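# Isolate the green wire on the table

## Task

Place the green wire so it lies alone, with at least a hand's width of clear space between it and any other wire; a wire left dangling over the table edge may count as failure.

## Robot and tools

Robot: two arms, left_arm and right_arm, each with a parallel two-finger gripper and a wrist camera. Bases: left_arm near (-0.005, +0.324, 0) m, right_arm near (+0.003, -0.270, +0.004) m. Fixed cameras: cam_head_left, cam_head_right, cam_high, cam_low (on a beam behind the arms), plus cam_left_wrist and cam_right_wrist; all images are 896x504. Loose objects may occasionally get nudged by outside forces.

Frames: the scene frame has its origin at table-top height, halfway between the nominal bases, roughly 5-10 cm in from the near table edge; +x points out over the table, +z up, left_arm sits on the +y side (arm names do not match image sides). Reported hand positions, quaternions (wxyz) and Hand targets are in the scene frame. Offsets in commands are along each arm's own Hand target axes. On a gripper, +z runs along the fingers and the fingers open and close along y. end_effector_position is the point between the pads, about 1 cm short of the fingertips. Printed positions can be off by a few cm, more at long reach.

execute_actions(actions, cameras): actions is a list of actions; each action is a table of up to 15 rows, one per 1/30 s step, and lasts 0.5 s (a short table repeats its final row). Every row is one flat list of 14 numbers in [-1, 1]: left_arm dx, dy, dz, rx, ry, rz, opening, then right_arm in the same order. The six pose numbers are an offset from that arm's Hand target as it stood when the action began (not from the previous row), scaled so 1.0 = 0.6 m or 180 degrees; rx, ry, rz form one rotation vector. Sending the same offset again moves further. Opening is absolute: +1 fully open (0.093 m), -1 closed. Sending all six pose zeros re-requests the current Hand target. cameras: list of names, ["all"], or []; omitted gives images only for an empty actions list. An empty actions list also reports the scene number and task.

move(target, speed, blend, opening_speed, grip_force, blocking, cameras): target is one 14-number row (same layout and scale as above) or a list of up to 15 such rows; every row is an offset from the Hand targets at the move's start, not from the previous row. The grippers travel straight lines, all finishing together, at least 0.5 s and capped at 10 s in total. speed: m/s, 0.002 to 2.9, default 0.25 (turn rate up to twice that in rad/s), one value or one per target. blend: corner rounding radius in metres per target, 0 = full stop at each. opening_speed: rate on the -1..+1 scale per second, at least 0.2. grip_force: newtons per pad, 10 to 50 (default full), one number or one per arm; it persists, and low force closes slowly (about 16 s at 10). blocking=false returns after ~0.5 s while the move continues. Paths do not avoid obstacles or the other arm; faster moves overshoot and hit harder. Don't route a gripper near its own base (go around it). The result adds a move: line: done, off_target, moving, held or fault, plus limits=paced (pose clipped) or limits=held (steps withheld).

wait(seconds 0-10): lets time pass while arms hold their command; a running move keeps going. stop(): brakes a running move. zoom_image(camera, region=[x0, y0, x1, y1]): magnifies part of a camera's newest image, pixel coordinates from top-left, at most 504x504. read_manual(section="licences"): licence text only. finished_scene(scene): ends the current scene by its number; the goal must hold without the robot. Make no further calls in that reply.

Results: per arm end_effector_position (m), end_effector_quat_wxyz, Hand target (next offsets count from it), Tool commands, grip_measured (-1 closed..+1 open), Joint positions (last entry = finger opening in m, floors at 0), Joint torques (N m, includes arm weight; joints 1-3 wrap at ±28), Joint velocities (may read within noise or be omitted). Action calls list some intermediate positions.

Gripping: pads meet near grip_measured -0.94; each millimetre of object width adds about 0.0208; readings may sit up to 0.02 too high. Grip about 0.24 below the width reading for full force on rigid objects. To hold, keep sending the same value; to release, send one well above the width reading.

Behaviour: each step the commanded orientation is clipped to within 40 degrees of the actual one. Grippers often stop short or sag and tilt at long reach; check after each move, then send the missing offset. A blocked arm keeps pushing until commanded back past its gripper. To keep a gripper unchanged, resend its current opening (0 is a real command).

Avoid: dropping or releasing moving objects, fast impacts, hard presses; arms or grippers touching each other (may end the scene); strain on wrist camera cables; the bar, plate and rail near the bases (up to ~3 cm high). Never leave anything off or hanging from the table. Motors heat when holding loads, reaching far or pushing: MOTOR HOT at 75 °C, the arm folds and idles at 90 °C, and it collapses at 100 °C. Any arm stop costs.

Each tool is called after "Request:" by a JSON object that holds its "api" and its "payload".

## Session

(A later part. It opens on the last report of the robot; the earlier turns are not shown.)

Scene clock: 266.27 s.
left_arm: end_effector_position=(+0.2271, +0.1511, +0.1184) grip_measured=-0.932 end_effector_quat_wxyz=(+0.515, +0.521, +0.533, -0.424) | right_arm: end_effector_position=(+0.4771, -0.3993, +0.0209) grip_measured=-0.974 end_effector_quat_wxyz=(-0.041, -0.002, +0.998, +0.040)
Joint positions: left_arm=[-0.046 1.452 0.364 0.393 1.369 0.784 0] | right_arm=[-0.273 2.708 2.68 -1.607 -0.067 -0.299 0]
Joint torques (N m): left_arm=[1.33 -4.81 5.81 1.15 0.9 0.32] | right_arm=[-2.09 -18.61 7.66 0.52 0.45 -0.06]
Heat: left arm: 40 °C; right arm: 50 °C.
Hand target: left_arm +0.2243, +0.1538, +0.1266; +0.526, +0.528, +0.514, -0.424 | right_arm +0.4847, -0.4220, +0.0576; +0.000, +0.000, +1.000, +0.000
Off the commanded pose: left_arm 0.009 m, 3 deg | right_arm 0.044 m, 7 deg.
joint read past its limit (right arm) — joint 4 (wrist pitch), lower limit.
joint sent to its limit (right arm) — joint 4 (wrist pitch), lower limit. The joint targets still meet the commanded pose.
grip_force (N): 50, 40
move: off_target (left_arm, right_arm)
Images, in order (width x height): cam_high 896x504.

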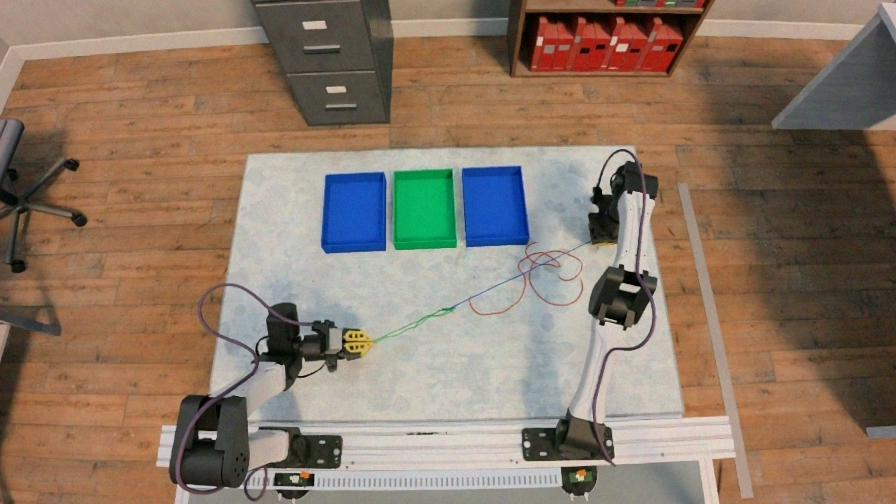

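Request:
{"api": "move", "payload": {"target": [-0.1648,0.0199,-0.0143,0,0,0,-0.937506, 0.05,0.0,0.0,0,0,0,-1], "speed": 0.05, "cameras": ["cam_high"]}}

Request:
{"api": "zoom_image", "payload": {"camera": "cam_high", "region": [360, 220, 540, 330]}}

Scene clock: 270.90 s.
left_arm: end_effector_position=(+0.2212, +0.1530, +0.2080) grip_measured=-0.932 end_effector_quat_wxyz=(+0.506, +0.512, +0.540, -0.436) | right_arm: end_effector_position=(+0.4474, -0.4147, +0.0258) grip_measured=-0.974 end_effector_quat_wxyz=(-0.039, +0.004, +0.999, +0.018)
Joint positions: left_arm=[-0.046 1.143 0.592 -0.158 1.377 0.762 0] | right_arm=[-0.308 2.465 2.236 -1.39 -0.025 -0.318 0]
Joint torques (N m): left_arm=[0.58 -3.28 11.43 1.2 0.74 0.29] | right_arm=[-0.94 -17.68 7.23 0.35 0.06 -0.07]
Heat: left arm: 39 °C; right arm: 55 °C.
Hand target: left_arm +0.2243, +0.1537, +0.2266; +0.526, +0.528, +0.514, -0.424 | right_arm +0.4546, -0.4221, +0.0576; +0.000, +0.000, +1.000, +0.000
Off the commanded pose: left_arm 0.019 m, 4 deg | right_arm 0.033 m, 5 deg.
grip_force (N): 50, 40
move: off_target (left_arm, right_arm)
Images, in order (width x height): cam_high 896x504.

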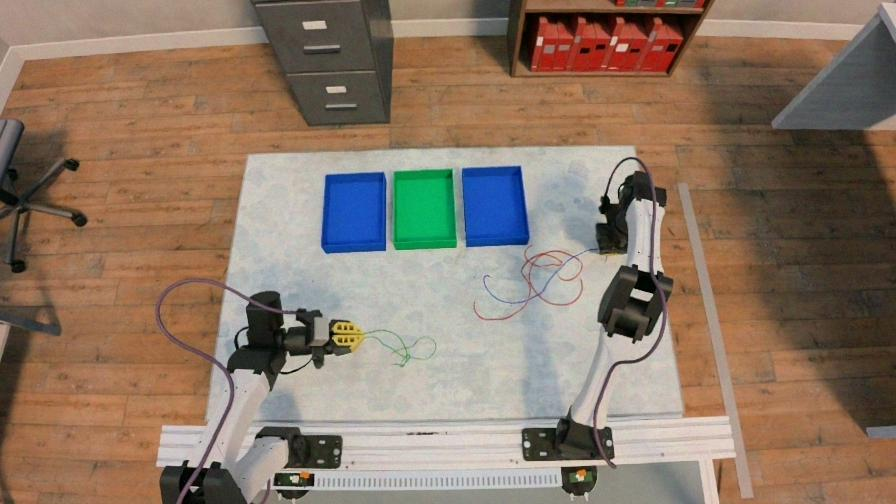

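Scaled by 2.800 from the camera's 896x504 image, which has a finer 1280x720 frame.

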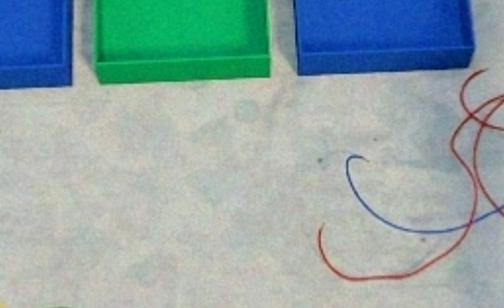

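Request:
{"api": "move", "payload": {"target": [[0.135,0.016,-0.046,0.0504,0.4698,-0.0069,-0.937506, 0,0,0.07,0,0,0,-1],[0.3608,-0.0097,-0.043,0.0504,0.4698,-0.0069,-0.937506, 0,0,0.07,0,0,0,-0.4]], "speed": 0.1, "cameras": ["cam_high","cam_low","cam_left_wrist","cam_right_wrist"]}}

Scene clock: 283.33 s.
left_arm: end_effector_position=(+0.2403, +0.1965, +0.0185) grip_measured=-0.932 end_effector_quat_wxyz=(+0.002, +0.704, +0.711, -0.001) | right_arm: end_effector_position=(+0.4449, -0.4142, +0.0153) grip_measured=-0.974 end_effector_quat_wxyz=(-0.027, +0.004, +1.000, +0.013)
Joint positions: left_arm=[-0.495 1.687 0.976 -0.855 -0.02 1.067 0] | right_arm=[-0.308 2.42 2.112 -1.287 -0.023 -0.318 0]
Joint torques (N m): left_arm=[0.9 -4.63 4.85 0.31 0.01 0.25] | right_arm=[-0.84 -12.64 5.64 0.98 0.03 -0.09]
Heat: left arm: 37 °C; right arm: 57 °C.
Hand target: left_arm +0.2403, +0.1998, +0.0141; +0.000, +0.707, +0.707, +0.000 | right_arm +0.4547, -0.4220, +0.0157; +0.001, +0.000, +1.000, +0.000
Tool commands: left_gripper/opening=-0.937506 right_gripper/opening=-1.0
Off the commanded pose: left_arm 0.006 m, 1 deg | right_arm 0.013 m, 4 deg.
grip_force (N): 50, 40
move: off_target (right_arm; path cut at 10 s); path passed 1 of 2 targets; target 2's new opening was not sent
Images, in order (width x height): cam_high 896x504, cam_low 896x504, cam_left_wrist 896x504, cam_right_wrist 896x504.

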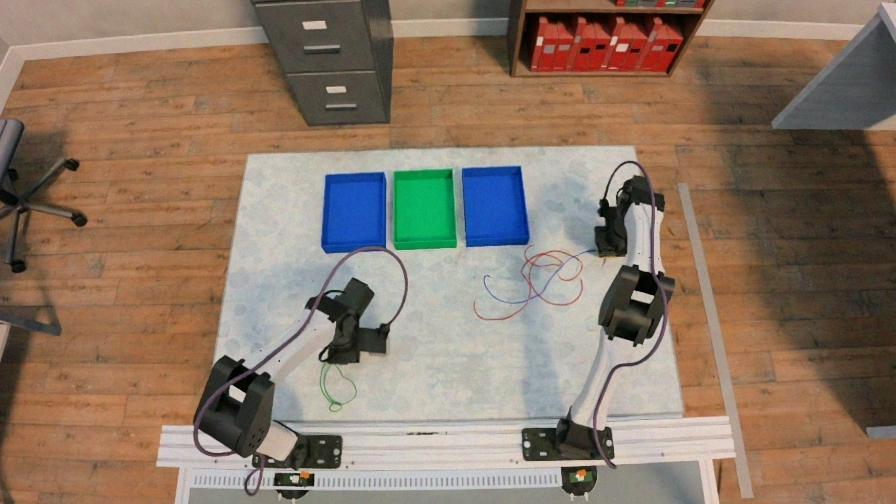

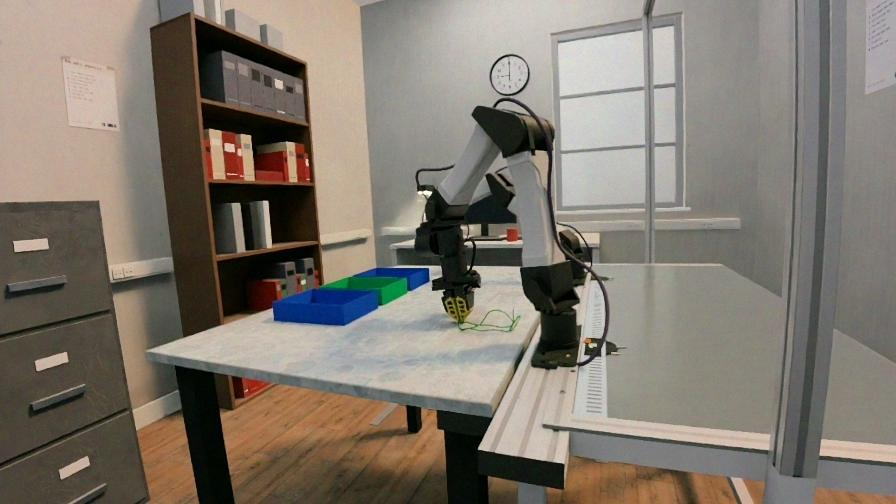

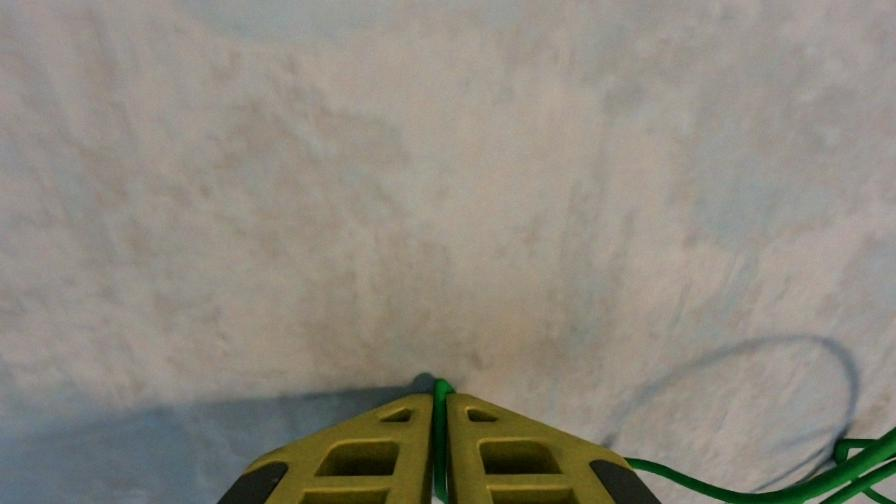

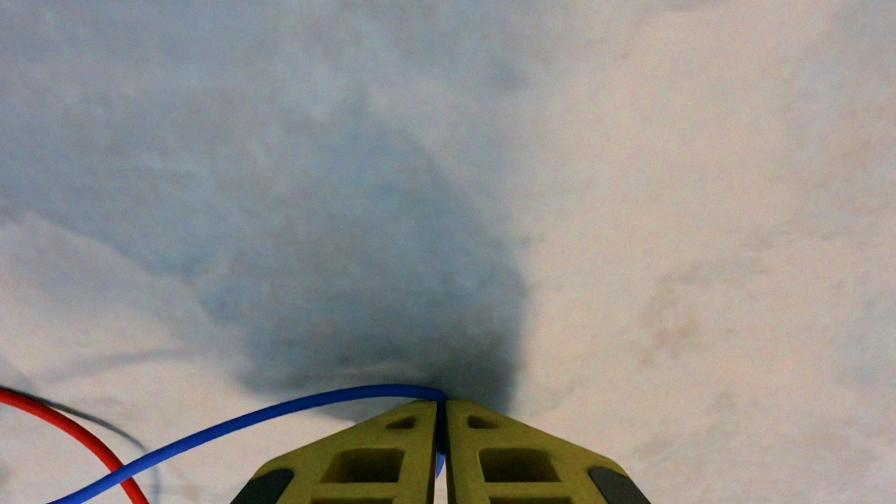

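Request:
{"api": "move", "payload": {"target": [[0,0.1667,-0.02,0,0,0,-0.937506, 0,0,0,0,0,0,-1],[0,0.1667,0.0,0,0,0,-0.5, 0,0,0,0,0,0,-0.5]], "speed": 0.08, "cameras": ["cam_high","cam_left_wrist","cam_right_wrist"]}}

Scene clock: 287.60 s.
left_arm: end_effector_position=(+0.3331, +0.1989, +0.0175) grip_measured=-0.502 end_effector_quat_wxyz=(-0.005, +0.703, +0.711, -0.006) | right_arm: end_effector_position=(+0.4456, -0.4089, +0.0157) grip_measured=-0.502 end_effector_quat_wxyz=(-0.026, +0.002, +0.999, +0.023)
Joint positions: left_arm=[-0.365 1.994 1.377 -0.964 -0.017 1.195 0.021] | right_arm=[-0.304 2.418 2.111 -1.29 -0.043 -0.318 0.021]
Joint torques (N m): left_arm=[0.76 -6.13 6.99 0.34 -0.02 0.27] | right_arm=[-1.29 -12.45 5.75 0.97 0.25 -0.09]
Heat: left arm: 36 °C; right arm: 56 °C.
Hand target: left_arm +0.3403, +0.1998, +0.0140; +0.000, +0.707, +0.707, +0.000 | right_arm +0.4547, -0.4221, +0.0156; +0.000, +0.000, +1.000, +0.000
Off the commanded pose: left_arm 0.008 m, 1 deg | right_arm 0.016 m, 4 deg.
grip_force (N): 50, 40
move: off_target (right_arm); target 2's new opening was sent with right_arm's hand 0.013 m and 4 deg from that target
Images, in order (width x height): cam_high 896x504, cam_left_wrist 896x504, cam_right_wrist 896x504.

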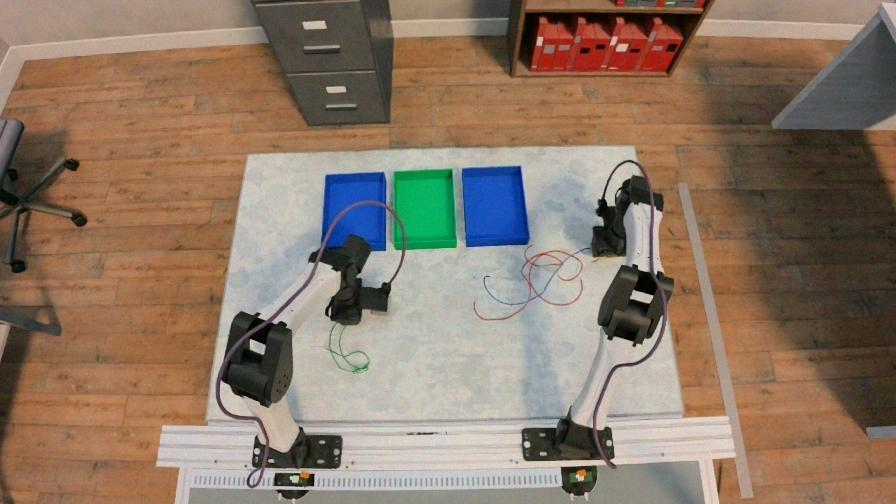

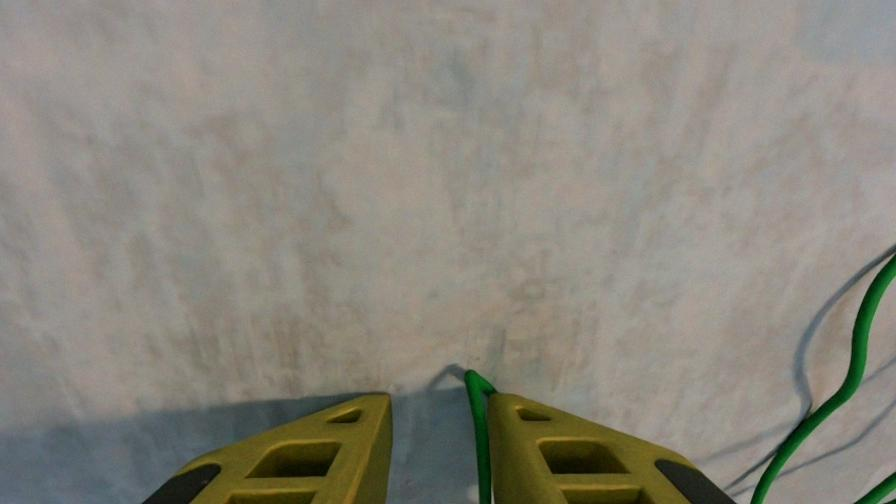

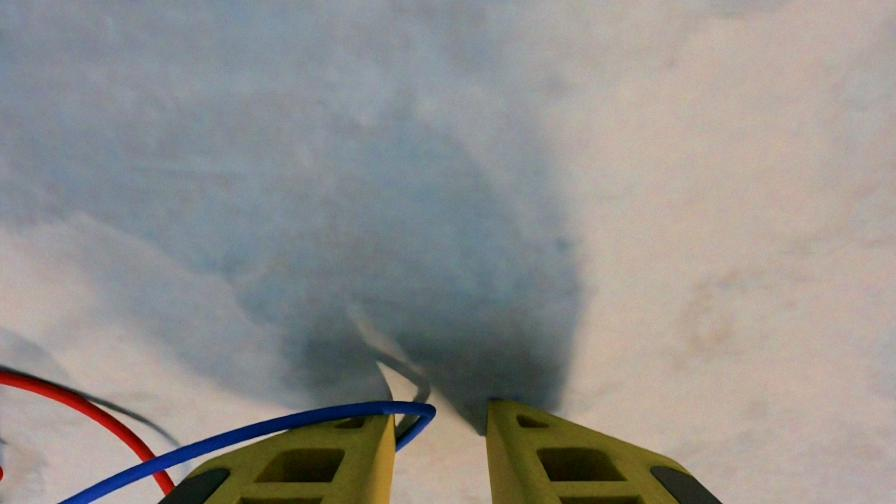

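Request:
{"api": "move", "payload": {"target": [0,0,-0.2,0,0,0,-0.5, 0,0,-0.2,0,0,0,-0.5], "speed": 0.1, "cameras": ["cam_high","cam_low"]}}

Request:
{"api": "zoom_image", "payload": {"camera": "cam_high", "region": [300, 220, 660, 420]}}

Scene clock: 290.23 s.
left_arm: end_effector_position=(+0.3391, +0.2000, +0.1143) grip_measured=-0.501 end_effector_quat_wxyz=(-0.016, +0.703, +0.711, -0.009) | right_arm: end_effector_position=(+0.4567, -0.4173, +0.1025) grip_measured=-0.502 end_effector_quat_wxyz=(+0.010, +0.003, +1.000, +0.001)
Joint positions: left_arm=[-0.364 1.963 1.725 -1.365 -0.02 1.195 0.021] | right_arm=[-0.31 2.418 2.459 -1.558 -0.025 -0.32 0.021]
Joint torques (N m): left_arm=[0.03 -9.83 9.98 -0.24 0.02 0.19] | right_arm=[-1.13 -16.35 9.17 0.19 0.04 -0.08]
Heat: left arm: 37 °C; right arm: 57 °C.
Hand target: left_arm +0.3403, +0.1998, +0.1341; +0.000, +0.707, +0.707, +0.000 | right_arm +0.4546, -0.4220, +0.1356; +0.000, +0.000, +1.000, +0.000
Off the commanded pose: left_arm 0.020 m, 2 deg | right_arm 0.034 m, 1 deg.
joint sent to its limit (right arm) — joint 4 (wrist pitch), lower limit. The joint targets are off in orientation, not in position.
grip_force (N): 50, 40
move: off_target (left_arm, right_arm)
Images, in order (width x height): cam_high 896x504, cam_low 896x504.

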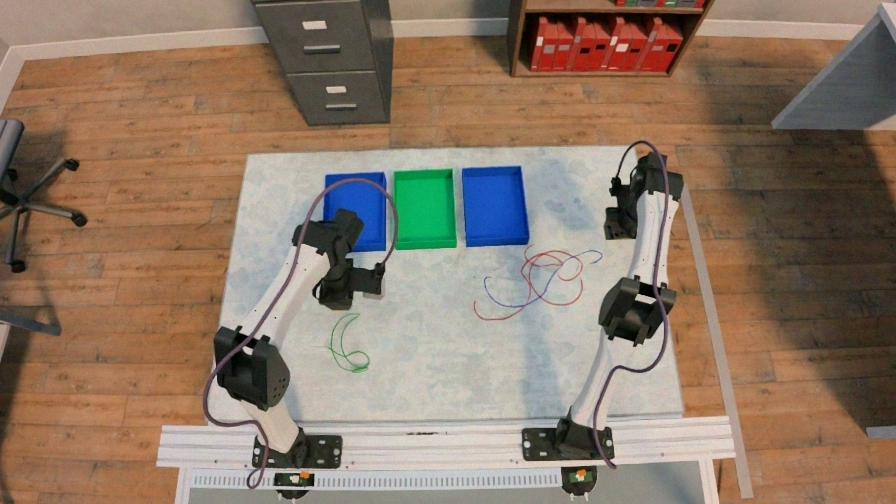

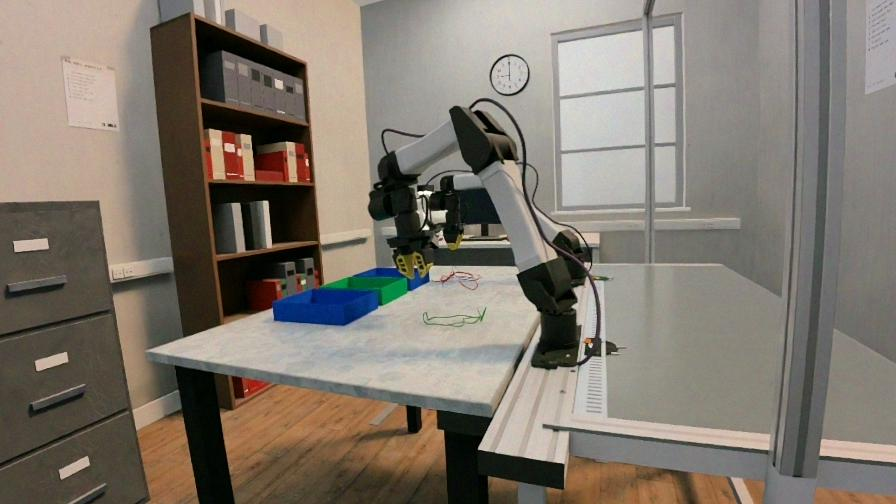

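Scaled by 1.400 from the camera's 896x504 image, which has a finer 1280x720 frame.

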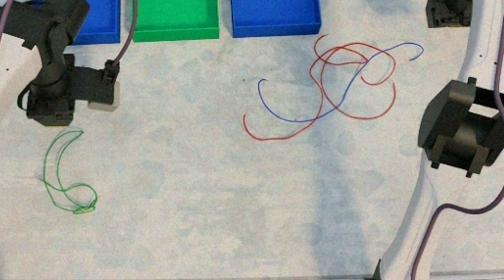

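Request:
{"api": "finished_scene", "payload": {"scene": 1}}

The scene is finished: the task was done.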